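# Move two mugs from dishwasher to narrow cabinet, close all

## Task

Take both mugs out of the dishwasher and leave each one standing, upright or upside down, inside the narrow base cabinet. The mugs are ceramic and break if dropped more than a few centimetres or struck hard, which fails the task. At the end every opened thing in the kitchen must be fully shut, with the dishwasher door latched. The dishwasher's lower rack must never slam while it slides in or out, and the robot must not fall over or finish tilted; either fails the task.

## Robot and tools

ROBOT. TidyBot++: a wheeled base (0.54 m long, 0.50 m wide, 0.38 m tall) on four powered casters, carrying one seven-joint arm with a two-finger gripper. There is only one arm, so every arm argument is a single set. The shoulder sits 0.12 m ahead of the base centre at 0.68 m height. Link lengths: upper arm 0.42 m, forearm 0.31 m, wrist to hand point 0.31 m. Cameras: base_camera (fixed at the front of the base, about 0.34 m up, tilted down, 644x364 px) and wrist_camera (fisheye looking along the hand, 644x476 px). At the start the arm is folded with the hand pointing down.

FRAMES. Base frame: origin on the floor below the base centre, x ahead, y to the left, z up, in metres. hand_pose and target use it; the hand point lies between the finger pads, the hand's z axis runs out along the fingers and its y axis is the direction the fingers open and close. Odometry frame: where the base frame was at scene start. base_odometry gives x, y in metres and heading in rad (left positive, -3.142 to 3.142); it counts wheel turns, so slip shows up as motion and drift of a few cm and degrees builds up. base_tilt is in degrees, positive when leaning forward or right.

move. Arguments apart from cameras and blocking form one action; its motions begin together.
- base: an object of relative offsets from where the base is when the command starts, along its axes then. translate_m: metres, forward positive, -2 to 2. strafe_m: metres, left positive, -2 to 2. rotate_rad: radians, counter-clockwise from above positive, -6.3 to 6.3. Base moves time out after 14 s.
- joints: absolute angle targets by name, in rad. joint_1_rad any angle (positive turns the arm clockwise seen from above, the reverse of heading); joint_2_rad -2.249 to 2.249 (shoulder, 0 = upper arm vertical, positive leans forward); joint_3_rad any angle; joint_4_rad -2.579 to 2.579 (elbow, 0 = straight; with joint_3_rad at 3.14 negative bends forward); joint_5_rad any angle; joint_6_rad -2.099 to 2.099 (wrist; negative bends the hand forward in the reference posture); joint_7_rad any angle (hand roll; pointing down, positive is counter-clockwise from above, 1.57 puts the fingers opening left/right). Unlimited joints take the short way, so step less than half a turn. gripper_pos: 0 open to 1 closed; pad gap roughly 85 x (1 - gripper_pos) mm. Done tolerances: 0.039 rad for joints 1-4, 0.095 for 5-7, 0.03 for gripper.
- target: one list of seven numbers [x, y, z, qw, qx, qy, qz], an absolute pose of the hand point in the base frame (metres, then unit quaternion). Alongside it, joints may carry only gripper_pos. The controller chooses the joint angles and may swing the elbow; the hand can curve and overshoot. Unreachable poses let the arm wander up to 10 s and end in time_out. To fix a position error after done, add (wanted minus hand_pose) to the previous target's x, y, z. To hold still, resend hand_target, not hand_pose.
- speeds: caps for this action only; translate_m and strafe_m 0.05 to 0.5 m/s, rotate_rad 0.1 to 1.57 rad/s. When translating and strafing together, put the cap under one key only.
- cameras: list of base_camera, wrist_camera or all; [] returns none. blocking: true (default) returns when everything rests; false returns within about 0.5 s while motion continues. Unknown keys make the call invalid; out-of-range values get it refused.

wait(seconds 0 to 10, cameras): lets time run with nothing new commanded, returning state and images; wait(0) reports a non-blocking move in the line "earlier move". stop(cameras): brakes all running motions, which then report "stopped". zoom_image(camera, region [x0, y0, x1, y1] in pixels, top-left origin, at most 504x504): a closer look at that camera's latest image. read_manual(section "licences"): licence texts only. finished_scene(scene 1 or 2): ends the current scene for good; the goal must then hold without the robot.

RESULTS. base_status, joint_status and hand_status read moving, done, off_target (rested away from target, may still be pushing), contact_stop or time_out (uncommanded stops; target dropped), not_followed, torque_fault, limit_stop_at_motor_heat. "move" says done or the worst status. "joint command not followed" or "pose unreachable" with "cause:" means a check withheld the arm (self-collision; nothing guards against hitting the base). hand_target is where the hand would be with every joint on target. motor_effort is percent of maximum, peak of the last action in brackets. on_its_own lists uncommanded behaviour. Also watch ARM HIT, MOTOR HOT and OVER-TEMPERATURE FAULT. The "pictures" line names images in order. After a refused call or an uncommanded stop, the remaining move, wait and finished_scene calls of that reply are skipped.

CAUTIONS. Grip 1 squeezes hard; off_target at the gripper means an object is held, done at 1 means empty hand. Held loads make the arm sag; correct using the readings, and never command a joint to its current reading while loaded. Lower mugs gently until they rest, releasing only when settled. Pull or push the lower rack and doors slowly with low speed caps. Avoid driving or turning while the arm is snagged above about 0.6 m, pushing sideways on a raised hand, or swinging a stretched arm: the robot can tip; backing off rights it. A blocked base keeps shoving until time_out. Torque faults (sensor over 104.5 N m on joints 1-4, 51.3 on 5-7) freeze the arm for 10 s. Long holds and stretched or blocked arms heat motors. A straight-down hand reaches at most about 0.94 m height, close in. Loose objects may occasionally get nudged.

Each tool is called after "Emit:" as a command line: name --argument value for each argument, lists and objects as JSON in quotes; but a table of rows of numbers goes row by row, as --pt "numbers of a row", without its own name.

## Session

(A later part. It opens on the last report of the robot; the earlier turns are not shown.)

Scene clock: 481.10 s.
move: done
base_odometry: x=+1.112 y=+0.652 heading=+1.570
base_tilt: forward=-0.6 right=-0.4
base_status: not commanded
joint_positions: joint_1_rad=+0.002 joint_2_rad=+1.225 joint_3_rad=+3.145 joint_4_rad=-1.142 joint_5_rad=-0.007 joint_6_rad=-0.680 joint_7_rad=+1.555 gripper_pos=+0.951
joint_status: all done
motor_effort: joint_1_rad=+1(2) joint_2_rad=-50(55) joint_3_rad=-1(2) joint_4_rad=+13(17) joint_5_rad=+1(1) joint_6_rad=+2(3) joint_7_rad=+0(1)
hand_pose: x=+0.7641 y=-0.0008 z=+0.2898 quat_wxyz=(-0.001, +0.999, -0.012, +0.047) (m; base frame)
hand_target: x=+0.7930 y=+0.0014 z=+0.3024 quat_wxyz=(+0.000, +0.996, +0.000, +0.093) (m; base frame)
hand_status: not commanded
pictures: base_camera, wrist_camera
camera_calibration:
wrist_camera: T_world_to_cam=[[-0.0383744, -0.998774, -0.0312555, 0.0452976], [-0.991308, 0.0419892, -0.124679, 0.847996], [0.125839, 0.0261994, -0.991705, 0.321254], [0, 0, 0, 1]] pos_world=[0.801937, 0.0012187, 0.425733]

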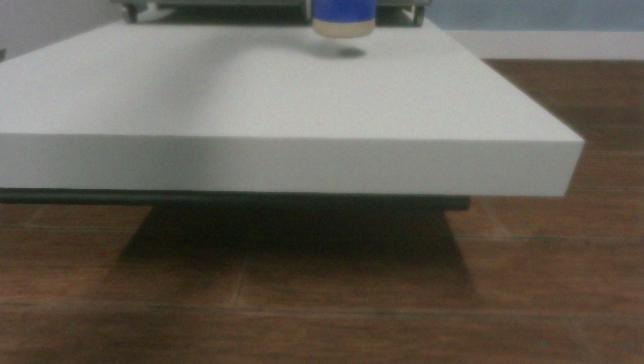

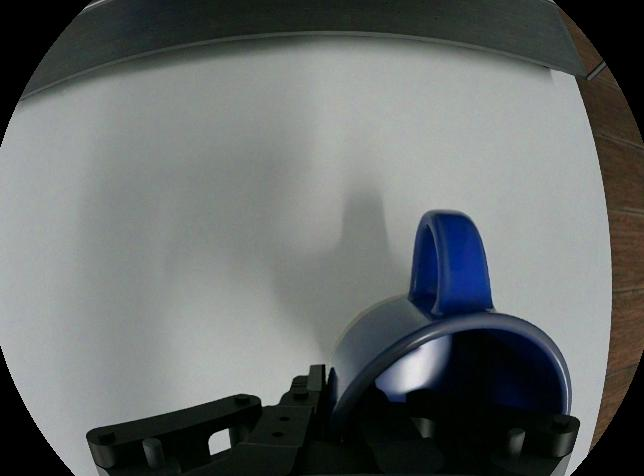

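Emit:
move --joints '{"joint_2_rad":1.232}'

Emit:
zoom_image --camera "base_camera" --region '[240, 0, 440, 110]'

Scene clock: 489.97 s.
move: done
base_odometry: x=+1.112 y=+0.652 heading=+1.570
base_tilt: forward=-0.6 right=-0.4
base_status: not commanded
joint_positions: joint_1_rad=+0.002 joint_2_rad=+1.239 joint_3_rad=+3.145 joint_4_rad=-1.142 joint_5_rad=-0.007 joint_6_rad=-0.679 joint_7_rad=+1.555 gripper_pos=+0.951
joint_status: all done
motor_effort: joint_1_rad=+1(1) joint_2_rad=-50(51) joint_3_rad=-2(2) joint_4_rad=+13(14) joint_5_rad=+1(1) joint_6_rad=+1(2) joint_7_rad=-1(1)
hand_pose: x=+0.7591 y=-0.0008 z=+0.2811 quat_wxyz=(-0.001, +0.999, -0.012, +0.041) (m; base frame)
hand_target: x=+0.7845 y=+0.0014 z=+0.2877 quat_wxyz=(+0.000, +0.997, +0.000, +0.082) (m; base frame)
hand_status: not commanded
pictures: base_camera, wrist_camera
camera_calibration:
wrist_camera: T_world_to_cam=[[-0.0387554, -0.998774, -0.0307831, 0.0449894], [-0.992766, 0.041989, -0.112483, 0.839593], [0.113638, 0.0262011, -0.993177, 0.322957], [0, 0, 0, 1]] pos_world=[0.798563, 0.00121871, 0.416578]

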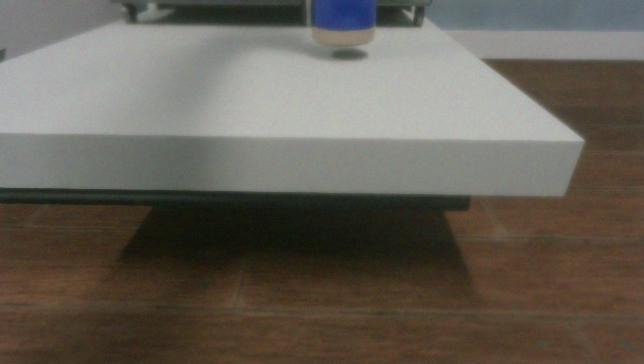

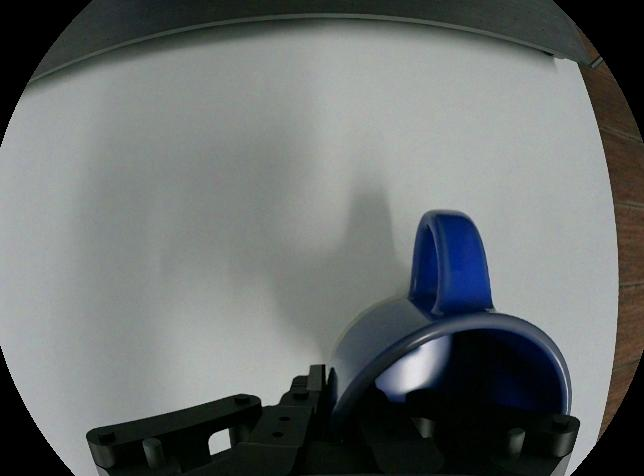

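Scaled by 2.520.

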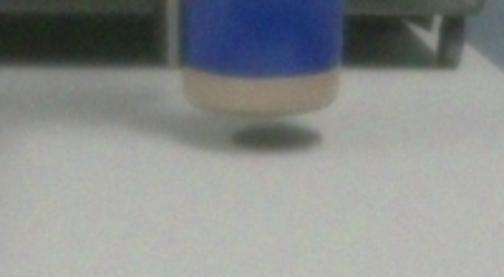

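Emit:
move --joints '{"joint_2_rad":1.247,"joint_6_rad":-0.585}' --cameras '["base_camera"]'

Emit:
zoom_image --camera "base_camera" --region '[240, 0, 440, 110]'

Scene clock: 495.17 s.
move: done
base_odometry: x=+1.112 y=+0.652 heading=+1.570
base_tilt: forward=-0.6 right=-0.4
base_status: not commanded
joint_positions: joint_1_rad=+0.002 joint_2_rad=+1.251 joint_3_rad=+3.145 joint_4_rad=-1.142 joint_5_rad=-0.007 joint_6_rad=-0.662 joint_7_rad=+1.555 gripper_pos=+0.951
joint_status: all done
motor_effort: joint_1_rad=+1(1) joint_2_rad=-49(51) joint_3_rad=-2(2) joint_4_rad=+13(14) joint_5_rad=+1(1) joint_6_rad=+1(2) joint_7_rad=-1(1)
hand_pose: x=+0.7593 y=-0.0008 z=+0.2735 quat_wxyz=(-0.001, +0.999, -0.012, +0.043) (m; base frame)
hand_target: x=+0.7831 y=+0.0014 z=+0.2785 quat_wxyz=(+0.000, +0.997, +0.000, +0.082) (m; base frame)
hand_status: not commanded
pictures: base_camera

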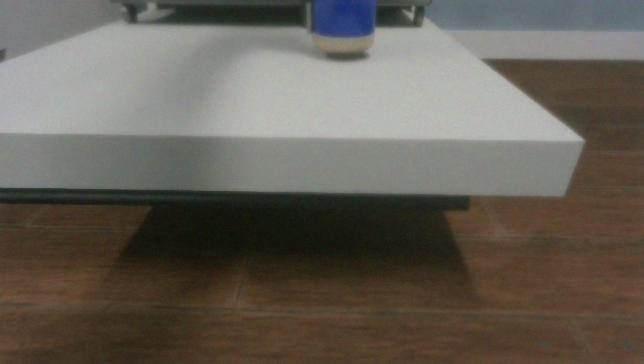

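Scaled by 2.520.

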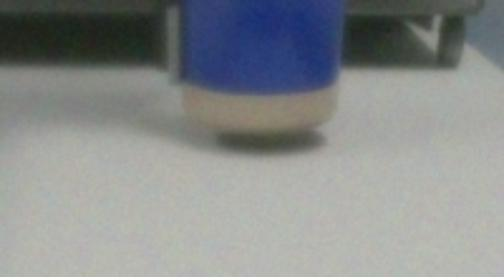

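Emit:
move --joints '{"joint_2_rad":1.257,"joint_6_rad":-0.58}' --cameras '["base_camera"]'

Emit:
zoom_image --camera "base_camera" --region '[240, 0, 440, 110]'

Emit:
move --joints '{"joint_2_rad":1.267}' --cameras '["base_camera"]'

Emit:
zoom_image --camera "base_camera" --region '[240, 0, 440, 110]'

Scene clock: 500.77 s.
move: done
base_odometry: x=+1.112 y=+0.652 heading=+1.570
base_tilt: forward=-0.6 right=-0.4
base_status: not commanded
joint_positions: joint_1_rad=+0.002 joint_2_rad=+1.260 joint_3_rad=+3.145 joint_4_rad=-1.142 joint_5_rad=-0.007 joint_6_rad=-0.657 joint_7_rad=+1.555 gripper_pos=+0.951
joint_status: all done
motor_effort: joint_1_rad=+1(1) joint_2_rad=-50(51) joint_3_rad=-1(2) joint_4_rad=+13(13) joint_5_rad=+1(1) joint_6_rad=+1(2) joint_7_rad=+0(1)
hand_pose: x=+0.7571 y=-0.0008 z=+0.2681 quat_wxyz=(-0.001, +0.999, -0.012, +0.041) (m; base frame)
hand_target: x=+0.7806 y=+0.0014 z=+0.2721 quat_wxyz=(+0.000, +0.997, +0.000, +0.080) (m; base frame)
hand_status: not commanded
pictures: base_camera

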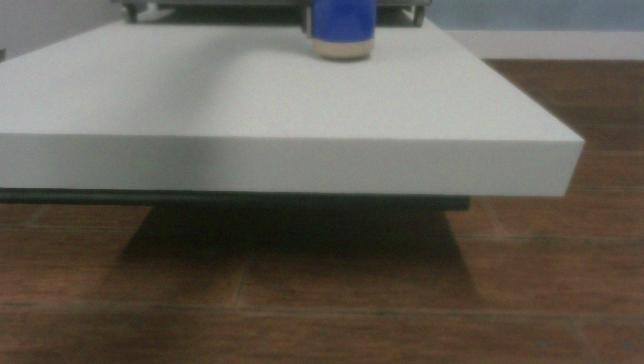

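Scaled by 2.520.

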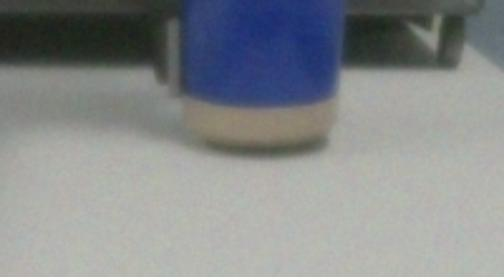

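Scene clock: 501.40 s.
move: done
base_odometry: x=+1.112 y=+0.652 heading=+1.570
base_tilt: forward=-0.6 right=-0.4
base_status: not commanded
joint_positions: joint_1_rad=+0.002 joint_2_rad=+1.270 joint_3_rad=+3.145 joint_4_rad=-1.142 joint_5_rad=-0.007 joint_6_rad=-0.657 joint_7_rad=+1.555 gripper_pos=+0.951
joint_status: all done
motor_effort: joint_1_rad=+2(2) joint_2_rad=-49(51) joint_3_rad=-1(3) joint_4_rad=+12(13) joint_5_rad=+1(1) joint_6_rad=+1(1) joint_7_rad=-1(1)
hand_pose: x=+0.7529 y=-0.0008 z=+0.2617 quat_wxyz=(-0.001, +0.999, -0.012, +0.036) (m; base frame)
hand_target: x=+0.7764 y=+0.0014 z=+0.2655 quat_wxyz=(+0.000, +0.997, +0.000, +0.075) (m; base frame)
hand_status: not commanded
pictures: base_camera

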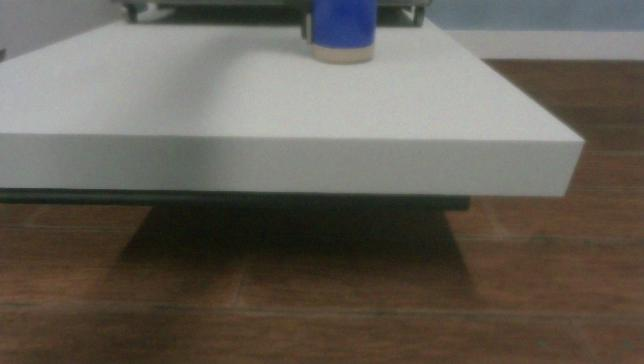

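Scaled by 2.520.

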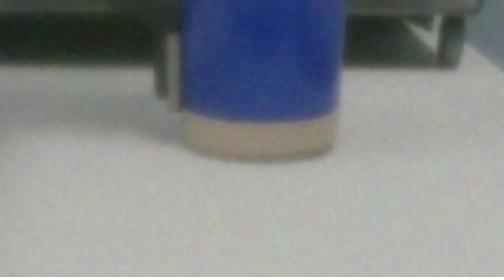

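Emit:
move --joints '{"joint_2_rad":1.274}' --cameras '[]'

Emit:
move --joints '{"gripper_pos":0.6}'

Scene clock: 505.33 s.
move: done
base_odometry: x=+1.112 y=+0.652 heading=+1.570
base_tilt: forward=-0.6 right=-0.4
base_status: not commanded
joint_positions: joint_1_rad=+0.002 joint_2_rad=+1.272 joint_3_rad=+3.145 joint_4_rad=-1.142 joint_5_rad=-0.007 joint_6_rad=-0.657 joint_7_rad=+1.555 gripper_pos=+0.951
joint_status: all done
motor_effort: joint_1_rad=+1(2) joint_2_rad=-46(49) joint_3_rad=-2(2) joint_4_rad=+11(13) joint_5_rad=+1(1) joint_6_rad=+1(2) joint_7_rad=+0(1)
hand_pose: x=+0.7520 y=-0.0008 z=+0.2602 quat_wxyz=(-0.001, +0.999, -0.012, +0.035) (m; base frame)
hand_target: x=+0.7735 y=+0.0014 z=+0.2609 quat_wxyz=(+0.000, +0.997, +0.000, +0.071) (m; base frame)
hand_status: not commanded
pictures: none
No camera images: "cameras" was empty.

Scene clock: 506.10 s.
move: done
base_odometry: x=+1.112 y=+0.652 heading=+1.570
base_tilt: forward=-0.6 right=-0.4
base_status: not commanded
joint_positions: joint_1_rad=+0.002 joint_2_rad=+1.272 joint_3_rad=+3.145 joint_4_rad=-1.142 joint_5_rad=-0.007 joint_6_rad=-0.655 joint_7_rad=+1.555 gripper_pos=+0.600
joint_status: all done
motor_effort: joint_1_rad=+1(1) joint_2_rad=-46(47) joint_3_rad=-1(3) joint_4_rad=+11(12) joint_5_rad=+1(1) joint_6_rad=+1(2) joint_7_rad=-1(1)
hand_pose: x=+0.7526 y=-0.0008 z=+0.2603 quat_wxyz=(-0.001, +0.999, -0.012, +0.036) (m; base frame)
hand_target: x=+0.7735 y=+0.0014 z=+0.2609 quat_wxyz=(+0.000, +0.997, +0.000, +0.071) (m; base frame)
hand_status: not commanded
pictures: base_camera, wrist_camera
camera_calibration:
wrist_camera: T_world_to_cam=[[-0.039076, -0.998777, -0.0302857, 0.0441951], [-0.99386, 0.0419877, -0.102371, 0.828958], [0.103517, 0.0260995, -0.994285, 0.310994], [0, 0, 0, 1]] pos_world=[0.793402, 0.00121814, 0.395416]

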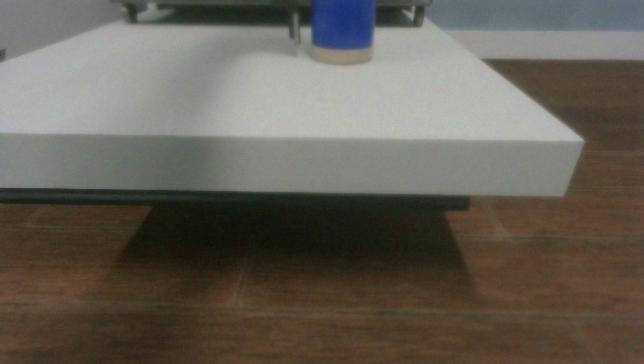

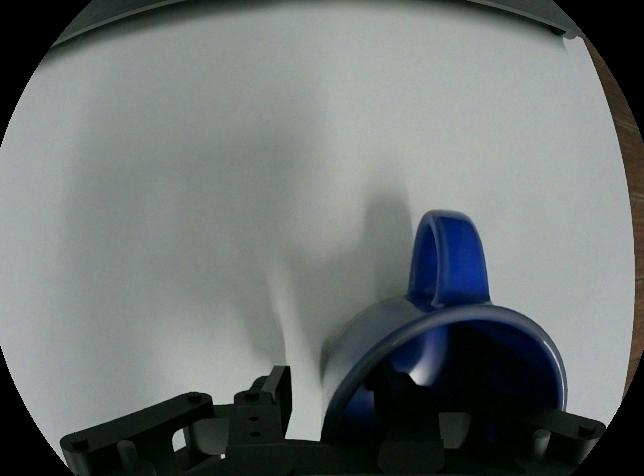

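Emit:
move --joints '{"joint_2_rad":1.028,"joint_4_rad":-1.187,"joint_6_rad":-0.9}' --cameras '[]'

Emit:
move --joints '{"joint_2_rad":0.9769,"joint_4_rad":-2.01,"joint_6_rad":0.5,"gripper_pos":0.5}'

Scene clock: 534.43 s.
move: done
base_odometry: x=+1.112 y=+0.652 heading=+1.570
base_tilt: forward=-0.6 right=-0.3
base_status: not commanded
joint_positions: joint_1_rad=+0.002 joint_2_rad=+1.024 joint_3_rad=+3.145 joint_4_rad=-1.167 joint_5_rad=-0.007 joint_6_rad=-0.822 joint_7_rad=+1.555 gripper_pos=+0.600
joint_status: all done
motor_effort: joint_1_rad=+1(1) joint_2_rad=-46(51) joint_3_rad=-1(3) joint_4_rad=+15(15) joint_5_rad=+1(1) joint_6_rad=+1(3) joint_7_rad=-1(1)
hand_pose: x=+0.7741 y=-0.0006 z=+0.4091 quat_wxyz=(-0.002, +0.998, -0.012, +0.064) (m; base frame)
hand_target: x=+0.7389 y=+0.0013 z=+0.3992 quat_wxyz=(+0.000, +1.000, +0.000, +0.013) (m; base frame)
hand_status: not commanded
pictures: none
No camera images: "cameras" was empty.

Scene clock: 536.97 s.
move: done
base_odometry: x=+1.112 y=+0.652 heading=+1.570
base_tilt: forward=-0.6 right=-0.4
base_status: not commanded
joint_positions: joint_1_rad=+0.002 joint_2_rad=+0.988 joint_3_rad=+3.145 joint_4_rad=-1.988 joint_5_rad=-0.007 joint_6_rad=+0.420 joint_7_rad=+1.555 gripper_pos=+0.500
joint_status: all done
motor_effort: joint_1_rad=+1(2) joint_2_rad=-37(46) joint_3_rad=-1(2) joint_4_rad=+6(15) joint_5_rad=+1(1) joint_6_rad=+5(6) joint_7_rad=-1(1)
hand_pose: x=+0.6938 y=-0.0029 z=+0.3436 quat_wxyz=(+0.000, +0.957, -0.013, +0.288) (m; base frame)
hand_target: x=+0.7057 y=+0.0014 z=+0.3597 quat_wxyz=(+0.000, +0.947, +0.000, +0.322) (m; base frame)
hand_status: not commanded
pictures: base_camera, wrist_camera
camera_calibration:
wrist_camera: T_world_to_cam=[[-0.023459, -0.998978, -0.0386447, 0.0344305], [-0.815824, 0.0414715, -0.576812, 0.818669], [0.577825, 0.0179958, -0.815963, 0.00962201], [0, 0, 0, 1]] pos_world=[0.663138, 0.000270674, 0.4814]

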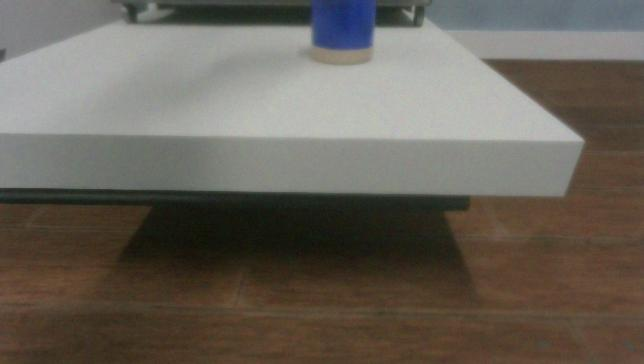

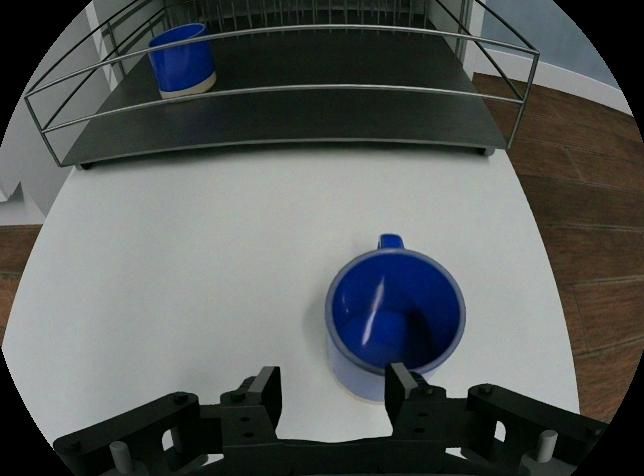

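Emit:
move --joints '{"joint_2_rad":1.16,"joint_4_rad":-1.80,"joint_6_rad":0.5}'

Scene clock: 545.00 s.
move: done
base_odometry: x=+1.112 y=+0.652 heading=+1.570
base_tilt: forward=-0.6 right=-0.4
base_status: not commanded
joint_positions: joint_1_rad=+0.002 joint_2_rad=+1.146 joint_3_rad=+3.145 joint_4_rad=-1.815 joint_5_rad=-0.007 joint_6_rad=+0.435 joint_7_rad=+1.555 gripper_pos=+0.500
joint_status: all done
motor_effort: joint_1_rad=+1(2) joint_2_rad=-38(42) joint_3_rad=-1(3) joint_4_rad=+5(8) joint_5_rad=+0(1) joint_6_rad=+4(6) joint_7_rad=-1(2)
hand_pose: x=+0.7386 y=-0.0031 z=+0.2920 quat_wxyz=(+0.000, +0.953, -0.012, +0.303) (m; base frame)
hand_target: x=+0.7577 y=+0.0014 z=+0.2989 quat_wxyz=(+0.000, +0.942, +0.000, +0.334) (m; base frame)
hand_status: not commanded
pictures: base_camera, wrist_camera
camera_calibration:
wrist_camera: T_world_to_cam=[[-0.0216101, -0.999011, -0.0388713, 0.031939], [-0.79744, 0.0406745, -0.602025, 0.819284], [0.603011, 0.0179877, -0.79753, -0.0824809], [0, 0, 0, 1]] pos_world=[0.703758, 0.0000671185, 0.42869]

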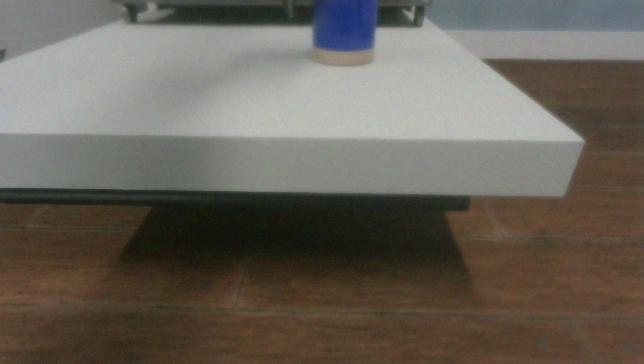

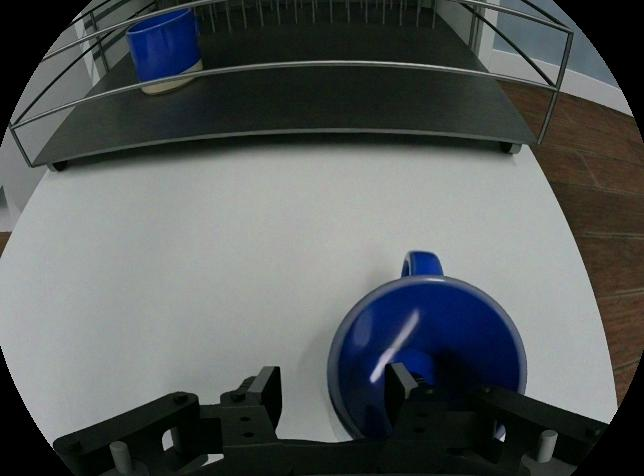

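Emit:
move --joints '{"joint_2_rad":1.238,"joint_4_rad":-1.695,"joint_6_rad":0.47}'

Scene clock: 549.13 s.
move: done
base_odometry: x=+1.112 y=+0.652 heading=+1.570
base_tilt: forward=-0.6 right=-0.4
base_status: not commanded
joint_positions: joint_1_rad=+0.002 joint_2_rad=+1.215 joint_3_rad=+3.145 joint_4_rad=-1.710 joint_5_rad=-0.007 joint_6_rad=+0.435 joint_7_rad=+1.555 gripper_pos=+0.500
joint_status: all done
motor_effort: joint_1_rad=+1(2) joint_2_rad=-39(41) joint_3_rad=-2(3) joint_4_rad=+8(9) joint_5_rad=+1(1) joint_6_rad=+5(7) joint_7_rad=-1(2)
hand_pose: x=+0.7698 y=-0.0031 z=+0.2741 quat_wxyz=(+0.000, +0.947, -0.012, +0.320) (m; base frame)
hand_target: x=+0.7772 y=+0.0014 z=+0.2694 quat_wxyz=(+0.000, +0.943, +0.000, +0.333) (m; base frame)
hand_status: not commanded
pictures: base_camera, wrist_camera
camera_calibration:
wrist_camera: T_world_to_cam=[[-0.0198817, -0.999027, -0.0393694, 0.0306966], [-0.775176, 0.0402718, -0.630461, 0.82399], [0.631433, 0.0179836, -0.775222, -0.143588], [0, 0, 0, 1]] pos_world=[0.730014, 0.0000653213, 0.409389]

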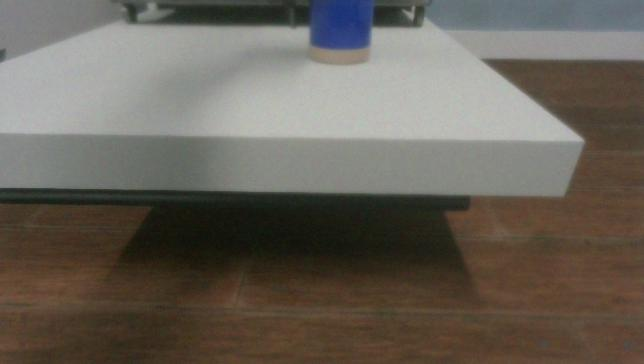

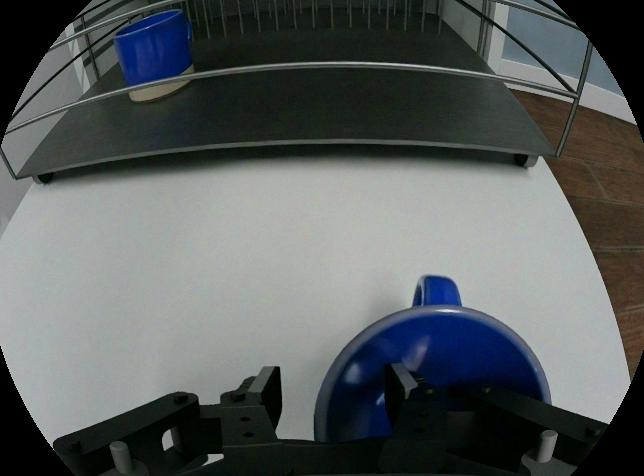

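Emit:
move --joints '{"joint_2_rad":1.258}' --cameras '[]'

Emit:
move --joints '{"gripper_pos":0.97}'

Scene clock: 554.10 s.
move: off_target
base_odometry: x=+1.112 y=+0.652 heading=+1.570
base_tilt: forward=-0.6 right=-0.4
base_status: not commanded
joint_positions: joint_1_rad=+0.002 joint_2_rad=+1.215 joint_3_rad=+3.145 joint_4_rad=-1.710 joint_5_rad=-0.007 joint_6_rad=+0.435 joint_7_rad=+1.555 gripper_pos=+0.500
joint_status: joint_2_rad off_target (ended at +1.215, target +1.258)
motor_effort: joint_1_rad=+0(1) joint_2_rad=-35(39) joint_3_rad=-2(3) joint_4_rad=+7(8) joint_5_rad=+1(1) joint_6_rad=+6(6) joint_7_rad=-1(2)
hand_pose: x=+0.7699 y=-0.0031 z=+0.2737 quat_wxyz=(+0.000, +0.947, -0.012, +0.320) (m; base frame)
hand_target: x=+0.7688 y=+0.0014 z=+0.2563 quat_wxyz=(+0.000, +0.946, +0.000, +0.323) (m; base frame)
hand_status: not commanded
pictures: none
No camera images: "cameras" was empty.

Scene clock: 555.07 s.
move: done
base_odometry: x=+1.112 y=+0.652 heading=+1.570
base_tilt: forward=-0.6 right=-0.4
base_status: not commanded
joint_positions: joint_1_rad=+0.001 joint_2_rad=+1.206 joint_3_rad=+3.142 joint_4_rad=-1.703 joint_5_rad=-0.007 joint_6_rad=+0.436 joint_7_rad=+1.555 gripper_pos=+0.947
joint_status: all done
motor_effort: joint_1_rad=+1(4) joint_2_rad=-33(36) joint_3_rad=-2(6) joint_4_rad=+7(11) joint_5_rad=+1(1) joint_6_rad=+4(6) joint_7_rad=-1(2)
hand_pose: x=+0.7774 y=-0.0008 z=+0.2817 quat_wxyz=(-0.002, +0.945, -0.012, +0.328) (m; base frame)
hand_target: x=+0.7688 y=+0.0014 z=+0.2563 quat_wxyz=(+0.000, +0.946, +0.000, +0.323) (m; base frame)
hand_status: not commanded
pictures: base_camera, wrist_camera
camera_calibration:
wrist_camera: T_world_to_cam=[[-0.0173161, -0.998951, -0.0423857, 0.0323652], [-0.764867, 0.0405373, -0.642911, 0.830053], [0.643955, 0.0212867, -0.764767, -0.155108], [0, 0, 0, 1]] pos_world=[0.735323, 0.00198494, 0.416401]

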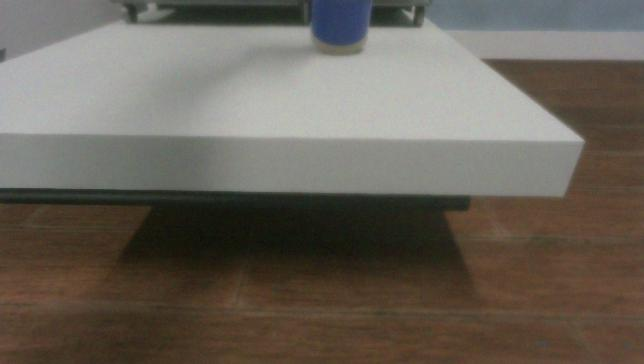

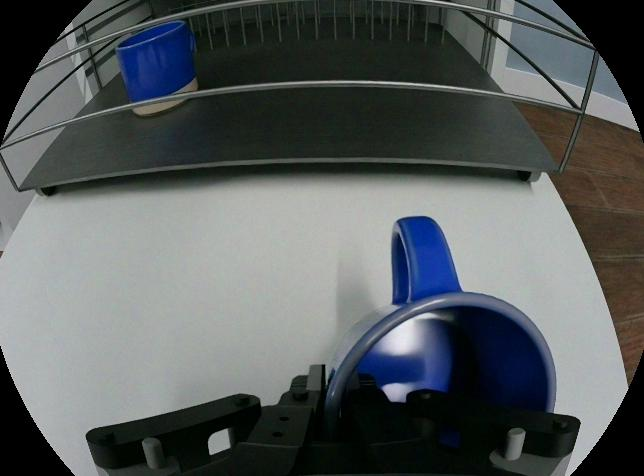

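Emit:
zoom_image --camera "base_camera" --region '[240, 0, 440, 110]'

Scaled by 2.520.

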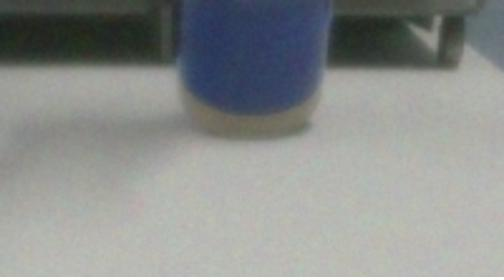

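Emit:
move --joints '{"gripper_pos":0.55}' --cameras '["base_camera"]'

Emit:
move --joints '{"joint_2_rad":1.17,"joint_4_rad":-1.76,"joint_6_rad":0.46}'

Scene clock: 569.07 s.
move: done
base_odometry: x=+1.112 y=+0.652 heading=+1.570
base_tilt: forward=-0.6 right=-0.4
base_status: not commanded
joint_positions: joint_1_rad=+0.001 joint_2_rad=+1.241 joint_3_rad=+3.141 joint_4_rad=-1.701 joint_5_rad=-0.007 joint_6_rad=+0.437 joint_7_rad=+1.555 gripper_pos=+0.550
joint_status: all done
motor_effort: joint_1_rad=+3(4) joint_2_rad=-36(42) joint_3_rad=-1(3) joint_4_rad=+5(8) joint_5_rad=+0(1) joint_6_rad=+3(5) joint_7_rad=-1(1)
hand_pose: x=+0.7642 y=-0.0001 z=+0.2594 quat_wxyz=(-0.002, +0.950, -0.011, +0.313) (m; base frame)
hand_target: x=+0.7688 y=+0.0014 z=+0.2563 quat_wxyz=(+0.000, +0.946, +0.000, +0.323) (m; base frame)
hand_status: not commanded
pictures: base_camera

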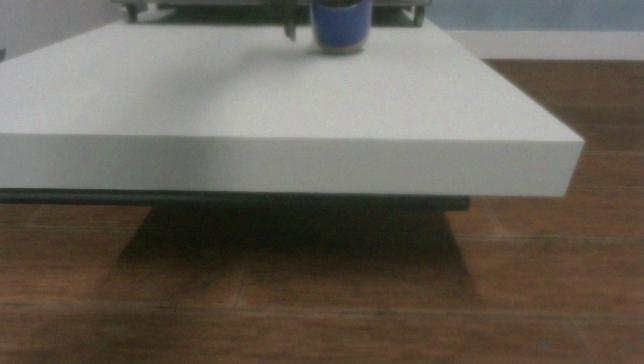

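Scene clock: 570.10 s.
move: done
base_odometry: x=+1.112 y=+0.652 heading=+1.570
base_tilt: forward=-0.6 right=-0.3
base_status: not commanded
joint_positions: joint_1_rad=+0.001 joint_2_rad=+1.168 joint_3_rad=+3.141 joint_4_rad=-1.744 joint_5_rad=-0.007 joint_6_rad=+0.437 joint_7_rad=+1.555 gripper_pos=+0.550
joint_status: all done
motor_effort: joint_1_rad=+1(2) joint_2_rad=-40(44) joint_3_rad=-2(2) joint_4_rad=+6(7) joint_5_rad=+0(1) joint_6_rad=+5(8) joint_7_rad=-1(1)
hand_pose: x=+0.7697 y=-0.0001 z=+0.2956 quat_wxyz=(-0.002, +0.945, -0.011, +0.327) (m; base frame)
hand_target: x=+0.7661 y=+0.0014 z=+0.2949 quat_wxyz=(+0.000, +0.944, +0.000, +0.330) (m; base frame)
hand_status: not commanded
pictures: base_camera, wrist_camera
camera_calibration:
wrist_camera: T_world_to_cam=[[-0.0167874, -0.99893, -0.0430997, 0.0332593], [-0.766669, 0.0405304, -0.640762, 0.833821], [0.641823, 0.0222865, -0.766529, -0.137388], [0, 0, 0, 1]] pos_world=[0.728002, 0.00249048, 0.430402]

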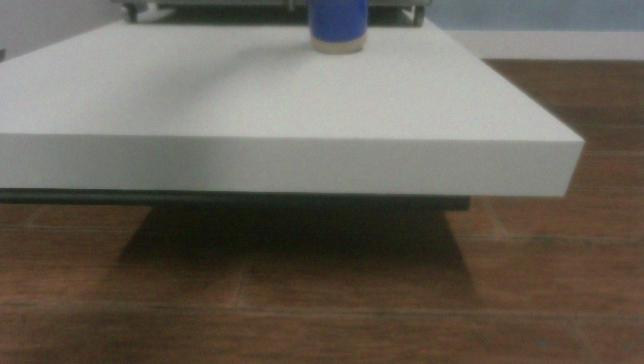

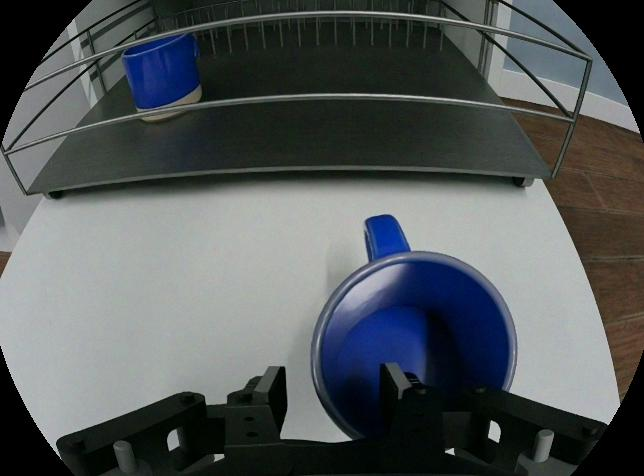

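Emit:
move --base '{"translate_m":0.025,"strafe_m":0.006}' --joints '{"joint_2_rad":1.195,"joint_4_rad":-1.755,"joint_6_rad":0.43}'

Scene clock: 590.20 s.
move: done
base_odometry: x=+1.106 y=+0.677 heading=+1.570
base_tilt: forward=-0.6 right=-0.4
base_status: done
joint_positions: joint_1_rad=+0.001 joint_2_rad=+1.178 joint_3_rad=+3.142 joint_4_rad=-1.744 joint_5_rad=-0.007 joint_6_rad=+0.437 joint_7_rad=+1.555 gripper_pos=+0.550
joint_status: all done
motor_effort: joint_1_rad=+1(2) joint_2_rad=-39(40) joint_3_rad=-3(3) joint_4_rad=+6(8) joint_5_rad=+1(1) joint_6_rad=+4(6) joint_7_rad=-1(1)
hand_pose: x=+0.7659 y=-0.0002 z=+0.2893 quat_wxyz=(-0.002, +0.947, -0.011, +0.322) (m; base frame)
hand_target: x=+0.7515 y=+0.0014 z=+0.2745 quat_wxyz=(+0.000, +0.952, +0.000, +0.306) (m; base frame)
hand_status: not commanded
pictures: base_camera, wrist_camera
camera_calibration:
wrist_camera: T_world_to_cam=[[-0.01733, -0.998934, -0.0427806, 0.0331207], [-0.772807, 0.0405308, -0.633346, 0.829456], [0.634405, 0.0220852, -0.772686, -0.132329], [0, 0, 0, 1]] pos_world=[0.725533, 0.00238936, 0.4245]

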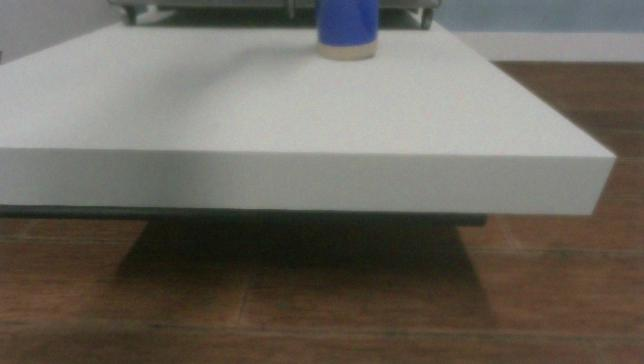

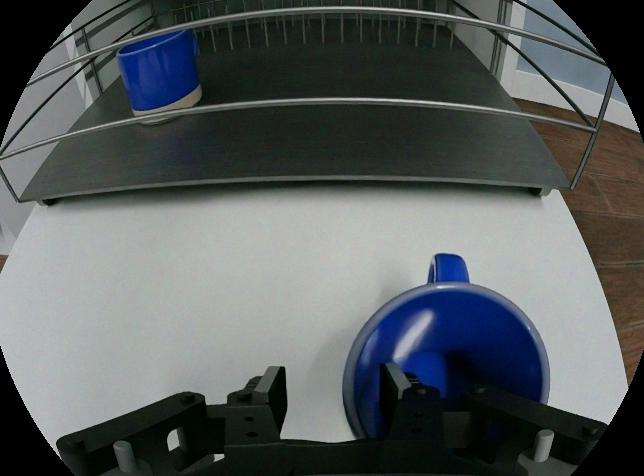

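Emit:
move --base '{"translate_m":0.008,"strafe_m":-0.003}' --joints '{"joint_2_rad":1.222}'

Emit:
zoom_image --camera "base_camera" --region '[240, 0, 440, 110]'

Scene clock: 598.80 s.
move: done
base_odometry: x=+1.109 y=+0.685 heading=+1.570
base_tilt: forward=-0.6 right=-0.4
base_status: done
joint_positions: joint_1_rad=+0.001 joint_2_rad=+1.188 joint_3_rad=+3.142 joint_4_rad=-1.743 joint_5_rad=-0.007 joint_6_rad=+0.437 joint_7_rad=+1.555 gripper_pos=+0.550
joint_status: all done
motor_effort: joint_1_rad=+1(2) joint_2_rad=-37(40) joint_3_rad=-2(4) joint_4_rad=+5(7) joint_5_rad=+1(1) joint_6_rad=+3(5) joint_7_rad=-1(1)
hand_pose: x=+0.7626 y=-0.0003 z=+0.2834 quat_wxyz=(-0.002, +0.948, -0.011, +0.318) (m; base frame)
hand_target: x=+0.7403 y=+0.0014 z=+0.2576 quat_wxyz=(+0.000, +0.956, +0.000, +0.293) (m; base frame)
hand_status: not commanded
pictures: base_camera, wrist_camera
camera_calibration:
wrist_camera: T_world_to_cam=[[-0.0178389, -0.998932, -0.0426144, 0.0331481], [-0.778263, 0.0406299, -0.626622, 0.825509], [0.627685, 0.021987, -0.778157, -0.128118], [0, 0, 0, 1]] pos_world=[0.723472, 0.00238925, 0.418999]

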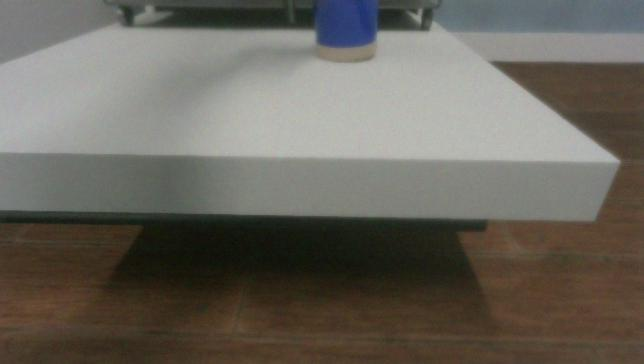

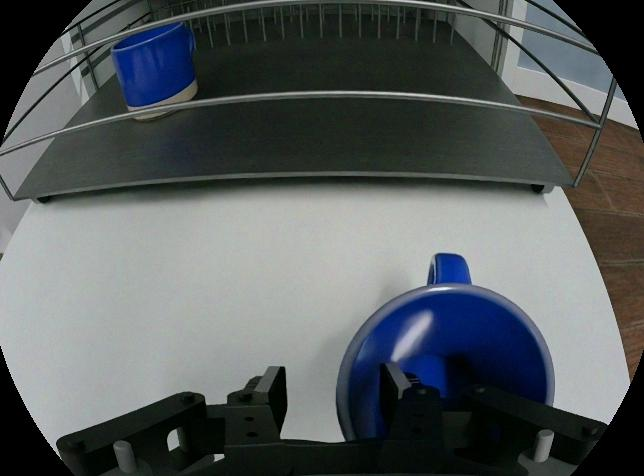

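Scaled by 2.520.

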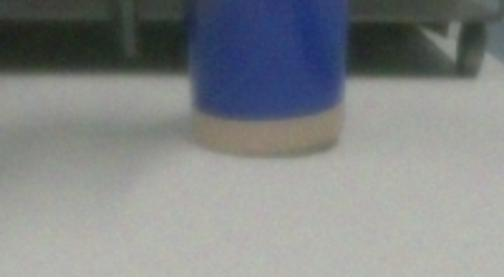

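Emit:
move --joints '{"joint_2_rad":1.08,"joint_4_rad":-1.75,"joint_6_rad":0.44}' --cameras '[]'

Emit:
move --joints '{"joint_2_rad":1.06,"joint_4_rad":-1.69,"joint_6_rad":0.13}'

Scene clock: 613.63 s.
move: done
base_odometry: x=+1.109 y=+0.685 heading=+1.570
base_tilt: forward=-0.6 right=-0.4
base_status: not commanded
joint_positions: joint_1_rad=+0.001 joint_2_rad=+1.077 joint_3_rad=+3.142 joint_4_rad=-1.744 joint_5_rad=-0.007 joint_6_rad=+0.437 joint_7_rad=+1.555 gripper_pos=+0.550
joint_status: all done
motor_effort: joint_1_rad=+1(2) joint_2_rad=-41(45) joint_3_rad=-2(3) joint_4_rad=+9(10) joint_5_rad=+0(1) joint_6_rad=+6(8) joint_7_rad=-1(1)
hand_pose: x=+0.8025 y=-0.0004 z=+0.3568 quat_wxyz=(-0.003, +0.929, -0.011, +0.370) (m; base frame)
hand_target: x=+0.7990 y=+0.0014 z=+0.3535 quat_wxyz=(+0.000, +0.930, +0.000, +0.367) (m; base frame)
hand_status: not commanded
pictures: none
No camera images: "cameras" was empty.

Scene clock: 614.40 s.
move: done
base_odometry: x=+1.109 y=+0.685 heading=+1.570
base_tilt: forward=-0.6 right=-0.4
base_status: not commanded
joint_positions: joint_1_rad=+0.001 joint_2_rad=+1.069 joint_3_rad=+3.142 joint_4_rad=-1.704 joint_5_rad=-0.007 joint_6_rad=+0.191 joint_7_rad=+1.555 gripper_pos=+0.550
joint_status: all done
motor_effort: joint_1_rad=+1(1) joint_2_rad=-41(43) joint_3_rad=-1(3) joint_4_rad=+8(10) joint_5_rad=+1(1) joint_6_rad=+4(7) joint_7_rad=-1(1)
hand_pose: x=+0.7664 y=+0.0002 z=+0.3272 quat_wxyz=(-0.002, +0.961, -0.012, +0.276) (m; base frame)
hand_target: x=+0.7611 y=+0.0014 z=+0.3270 quat_wxyz=(+0.000, +0.966, +0.000, +0.258) (m; base frame)
hand_status: not commanded
pictures: base_camera, wrist_camera
camera_calibration:
wrist_camera: T_world_to_cam=[[-0.0210952, -0.998872, -0.042548, 0.0380018], [-0.830154, 0.0412158, -0.556008, 0.872392], [0.557135, 0.0235923, -0.830087, -0.0253569], [0, 0, 0, 1]] pos_world=[0.739149, 0.00260078, 0.465626]

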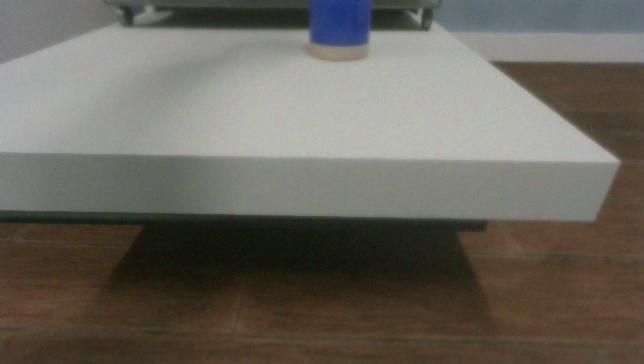

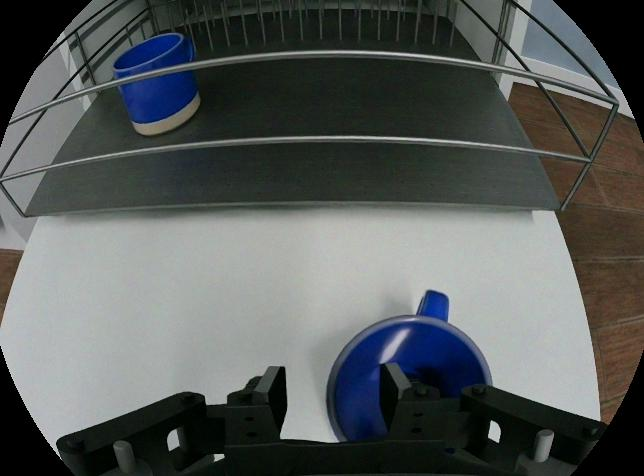

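Emit:
move --base '{"translate_m":0.006}' --joints '{"joint_2_rad":1.155,"joint_4_rad":-1.655,"joint_6_rad":0.2}'

Scene clock: 620.90 s.
move: done
base_odometry: x=+1.109 y=+0.691 heading=+1.571
base_tilt: forward=-0.6 right=-0.4
base_status: done
joint_positions: joint_1_rad=+0.001 joint_2_rad=+1.149 joint_3_rad=+3.142 joint_4_rad=-1.669 joint_5_rad=-0.007 joint_6_rad=+0.191 joint_7_rad=+1.555 gripper_pos=+0.550
joint_status: all done
motor_effort: joint_1_rad=+1(2) joint_2_rad=-41(44) joint_3_rad=-1(2) joint_4_rad=+7(10) joint_5_rad=+0(1) joint_6_rad=+5(6) joint_7_rad=-1(1)
hand_pose: x=+0.7561 y=+0.0002 z=+0.2851 quat_wxyz=(-0.002, +0.967, -0.012, +0.254) (m; base frame)
hand_target: x=+0.7640 y=+0.0014 z=+0.2862 quat_wxyz=(+0.000, +0.965, +0.000, +0.263) (m; base frame)
hand_status: not commanded
pictures: base_camera, wrist_camera
camera_calibration:
wrist_camera: T_world_to_cam=[[-0.0230136, -0.998865, -0.0416962, 0.0372235], [-0.854267, 0.0413132, -0.518191, 0.847945], [0.519325, 0.0236942, -0.854248, -0.0190709], [0, 0, 0, 1]] pos_world=[0.735132, 0.00260178, 0.424658]

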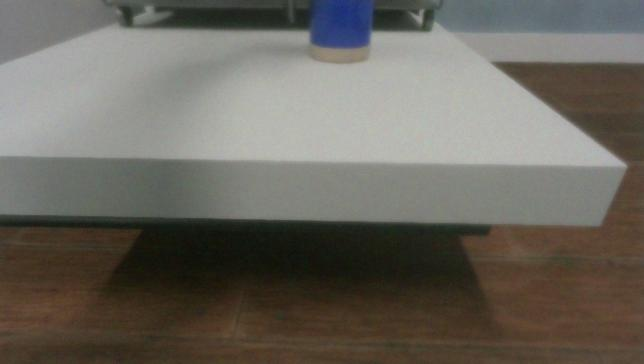

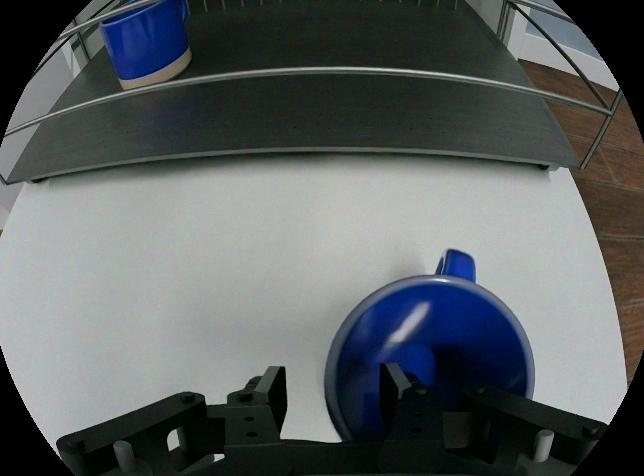

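Emit:
move --base '{"translate_m":0.005}' --joints '{"gripper_pos":0.9}' --cameras '["base_camera"]'

Emit:
zoom_image --camera "base_camera" --region '[240, 0, 440, 110]'

Emit:
move --joints '{"gripper_pos":0.98}'

Emit:
zoom_image --camera "base_camera" --region '[240, 0, 440, 110]'

Scene clock: 630.43 s.
move: done
base_odometry: x=+1.109 y=+0.696 heading=+1.571
base_tilt: forward=-0.6 right=-0.4
base_status: done
joint_positions: joint_1_rad=+0.001 joint_2_rad=+1.149 joint_3_rad=+3.142 joint_4_rad=-1.667 joint_5_rad=-0.007 joint_6_rad=+0.191 joint_7_rad=+1.555 gripper_pos=+0.892
joint_status: all done
motor_effort: joint_1_rad=+1(3) joint_2_rad=-41(43) joint_3_rad=-2(4) joint_4_rad=+9(10) joint_5_rad=+1(1) joint_6_rad=+6(6) joint_7_rad=-1(1)
hand_pose: x=+0.7572 y=+0.0002 z=+0.2858 quat_wxyz=(-0.002, +0.967, -0.012, +0.256) (m; base frame)
hand_target: x=+0.7640 y=+0.0014 z=+0.2862 quat_wxyz=(+0.000, +0.965, +0.000, +0.263) (m; base frame)
hand_status: not commanded
pictures: base_camera

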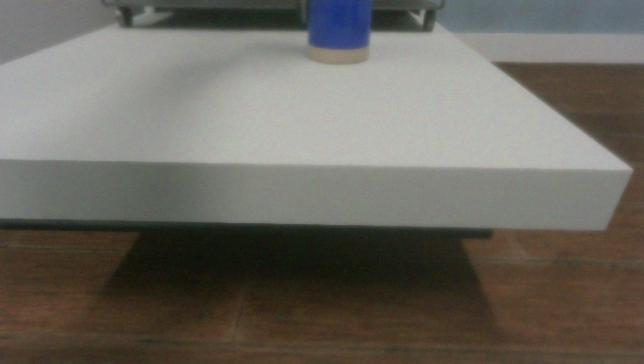

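Scaled by 2.520.

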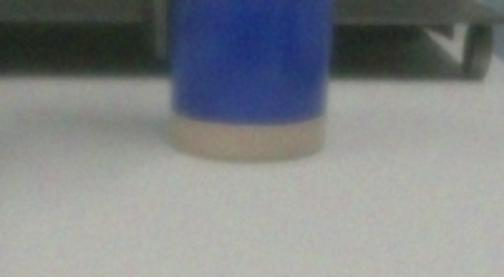

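Scene clock: 630.93 s.
move: off_target
base_odometry: x=+1.109 y=+0.696 heading=+1.571
base_tilt: forward=-0.6 right=-0.4
base_status: not commanded
joint_positions: joint_1_rad=+0.001 joint_2_rad=+1.148 joint_3_rad=+3.142 joint_4_rad=-1.667 joint_5_rad=-0.007 joint_6_rad=+0.191 joint_7_rad=+1.555 gripper_pos=+0.909
joint_status: gripper_pos off_target (ended at +0.909, target +0.980)
motor_effort: joint_1_rad=+1(1) joint_2_rad=-41(42) joint_3_rad=-1(3) joint_4_rad=+9(9) joint_5_rad=+0(1) joint_6_rad=+5(6) joint_7_rad=-1(1)
hand_pose: x=+0.7575 y=+0.0002 z=+0.2861 quat_wxyz=(-0.002, +0.967, -0.012, +0.256) (m; base frame)
hand_target: x=+0.7640 y=+0.0014 z=+0.2862 quat_wxyz=(+0.000, +0.965, +0.000, +0.263) (m; base frame)
hand_status: not commanded
pictures: base_camera, wrist_camera
camera_calibration:
wrist_camera: T_world_to_cam=[[-0.0229508, -0.998868, -0.0416739, 0.0372323], [-0.852822, 0.0413137, -0.520565, 0.84928], [0.521697, 0.023593, -0.852804, -0.021109], [0, 0, 0, 1]] pos_world=[0.736152, 0.00260122, 0.425655]

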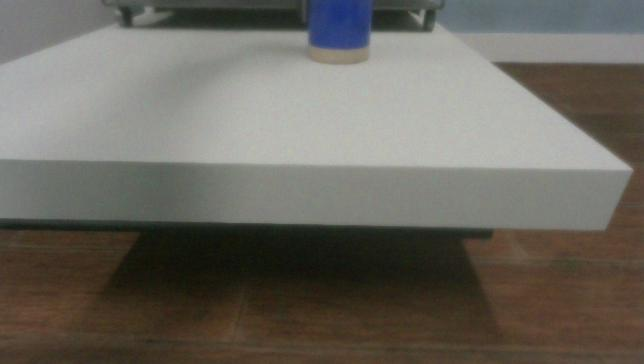

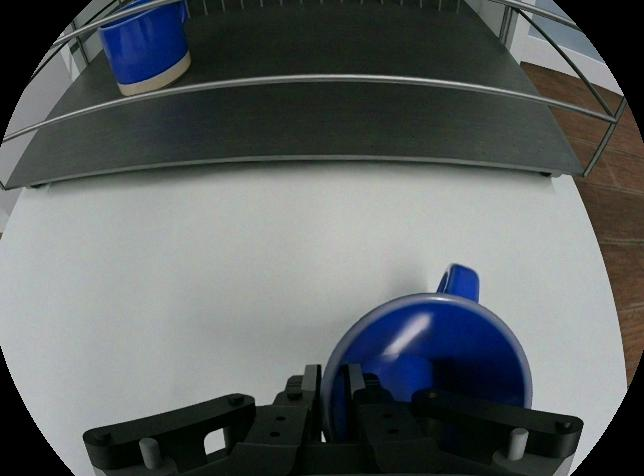

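Scaled by 2.520.

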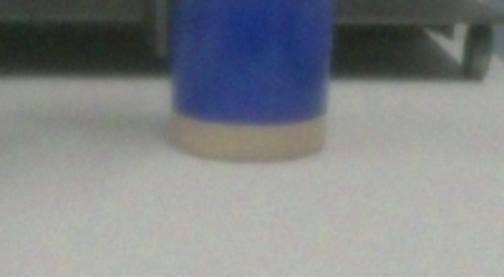

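Emit:
move --joints '{"joint_2_rad":1.12,"gripper_pos":1.0}' --cameras '[]'

Emit:
move --joints '{"joint_2_rad":1.04}'

Emit:
zoom_image --camera "base_camera" --region '[240, 0, 440, 110]'

Scene clock: 637.33 s.
move: off_target
base_odometry: x=+1.109 y=+0.696 heading=+1.571
base_tilt: forward=-0.6 right=-0.4
base_status: not commanded
joint_positions: joint_1_rad=+0.001 joint_2_rad=+1.133 joint_3_rad=+3.142 joint_4_rad=-1.666 joint_5_rad=-0.007 joint_6_rad=+0.191 joint_7_rad=+1.555 gripper_pos=+0.936
joint_status: gripper_pos off_target (ended at +0.936, target +1.000); the others done
motor_effort: joint_1_rad=+1(2) joint_2_rad=-46(46) joint_3_rad=-1(2) joint_4_rad=+9(11) joint_5_rad=+1(1) joint_6_rad=+5(7) joint_7_rad=+0(1)
hand_pose: x=+0.7639 y=+0.0002 z=+0.2961 quat_wxyz=(-0.002, +0.965, -0.012, +0.264) (m; base frame)
hand_target: x=+0.7775 y=+0.0014 z=+0.3090 quat_wxyz=(+0.000, +0.960, +0.000, +0.280) (m; base frame)
hand_status: not commanded
pictures: none
No camera images: "cameras" was empty.

Scene clock: 638.30 s.
move: done
base_odometry: x=+1.109 y=+0.696 heading=+1.571
base_tilt: forward=-0.6 right=-0.4
base_status: not commanded
joint_positions: joint_1_rad=+0.001 joint_2_rad=+1.054 joint_3_rad=+3.142 joint_4_rad=-1.666 joint_5_rad=-0.007 joint_6_rad=+0.191 joint_7_rad=+1.555 gripper_pos=+0.936
joint_status: all done
motor_effort: joint_1_rad=+1(2) joint_2_rad=-45(50) joint_3_rad=+0(3) joint_4_rad=+11(12) joint_5_rad=+1(1) joint_6_rad=+7(7) joint_7_rad=-1(1)
hand_pose: x=+0.7925 y=+0.0001 z=+0.3484 quat_wxyz=(-0.003, +0.953, -0.011, +0.302) (m; base frame)
hand_target: x=+0.8052 y=+0.0014 z=+0.3628 quat_wxyz=(+0.000, +0.948, +0.000, +0.318) (m; base frame)
hand_status: not commanded
pictures: base_camera, wrist_camera
camera_calibration:
wrist_camera: T_world_to_cam=[[-0.0187989, -0.998872, -0.0436106, 0.0380062], [-0.799368, 0.0412151, -0.599427, 0.896601], [0.600548, 0.0235924, -0.79924, -0.0674361], [0, 0, 0, 1]] pos_world=[0.757927, 0.00260078, 0.485207]

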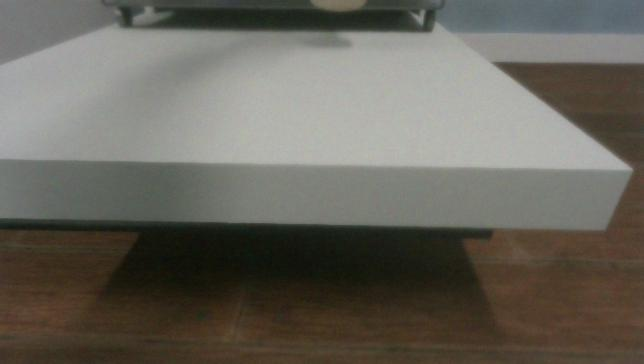

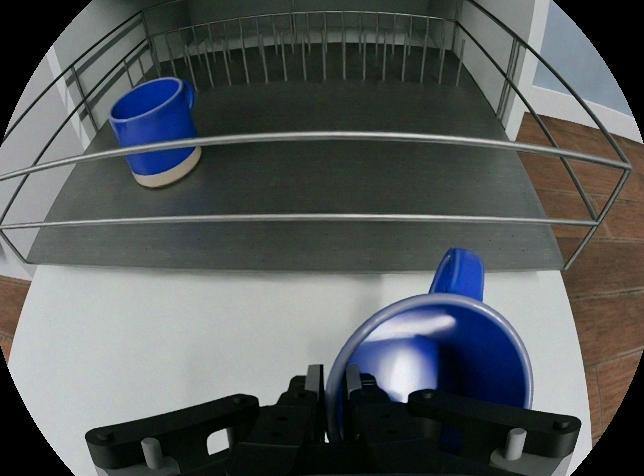

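Scaled by 2.520.

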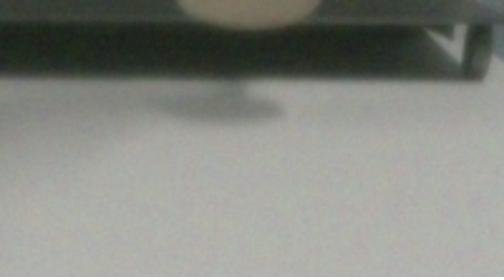

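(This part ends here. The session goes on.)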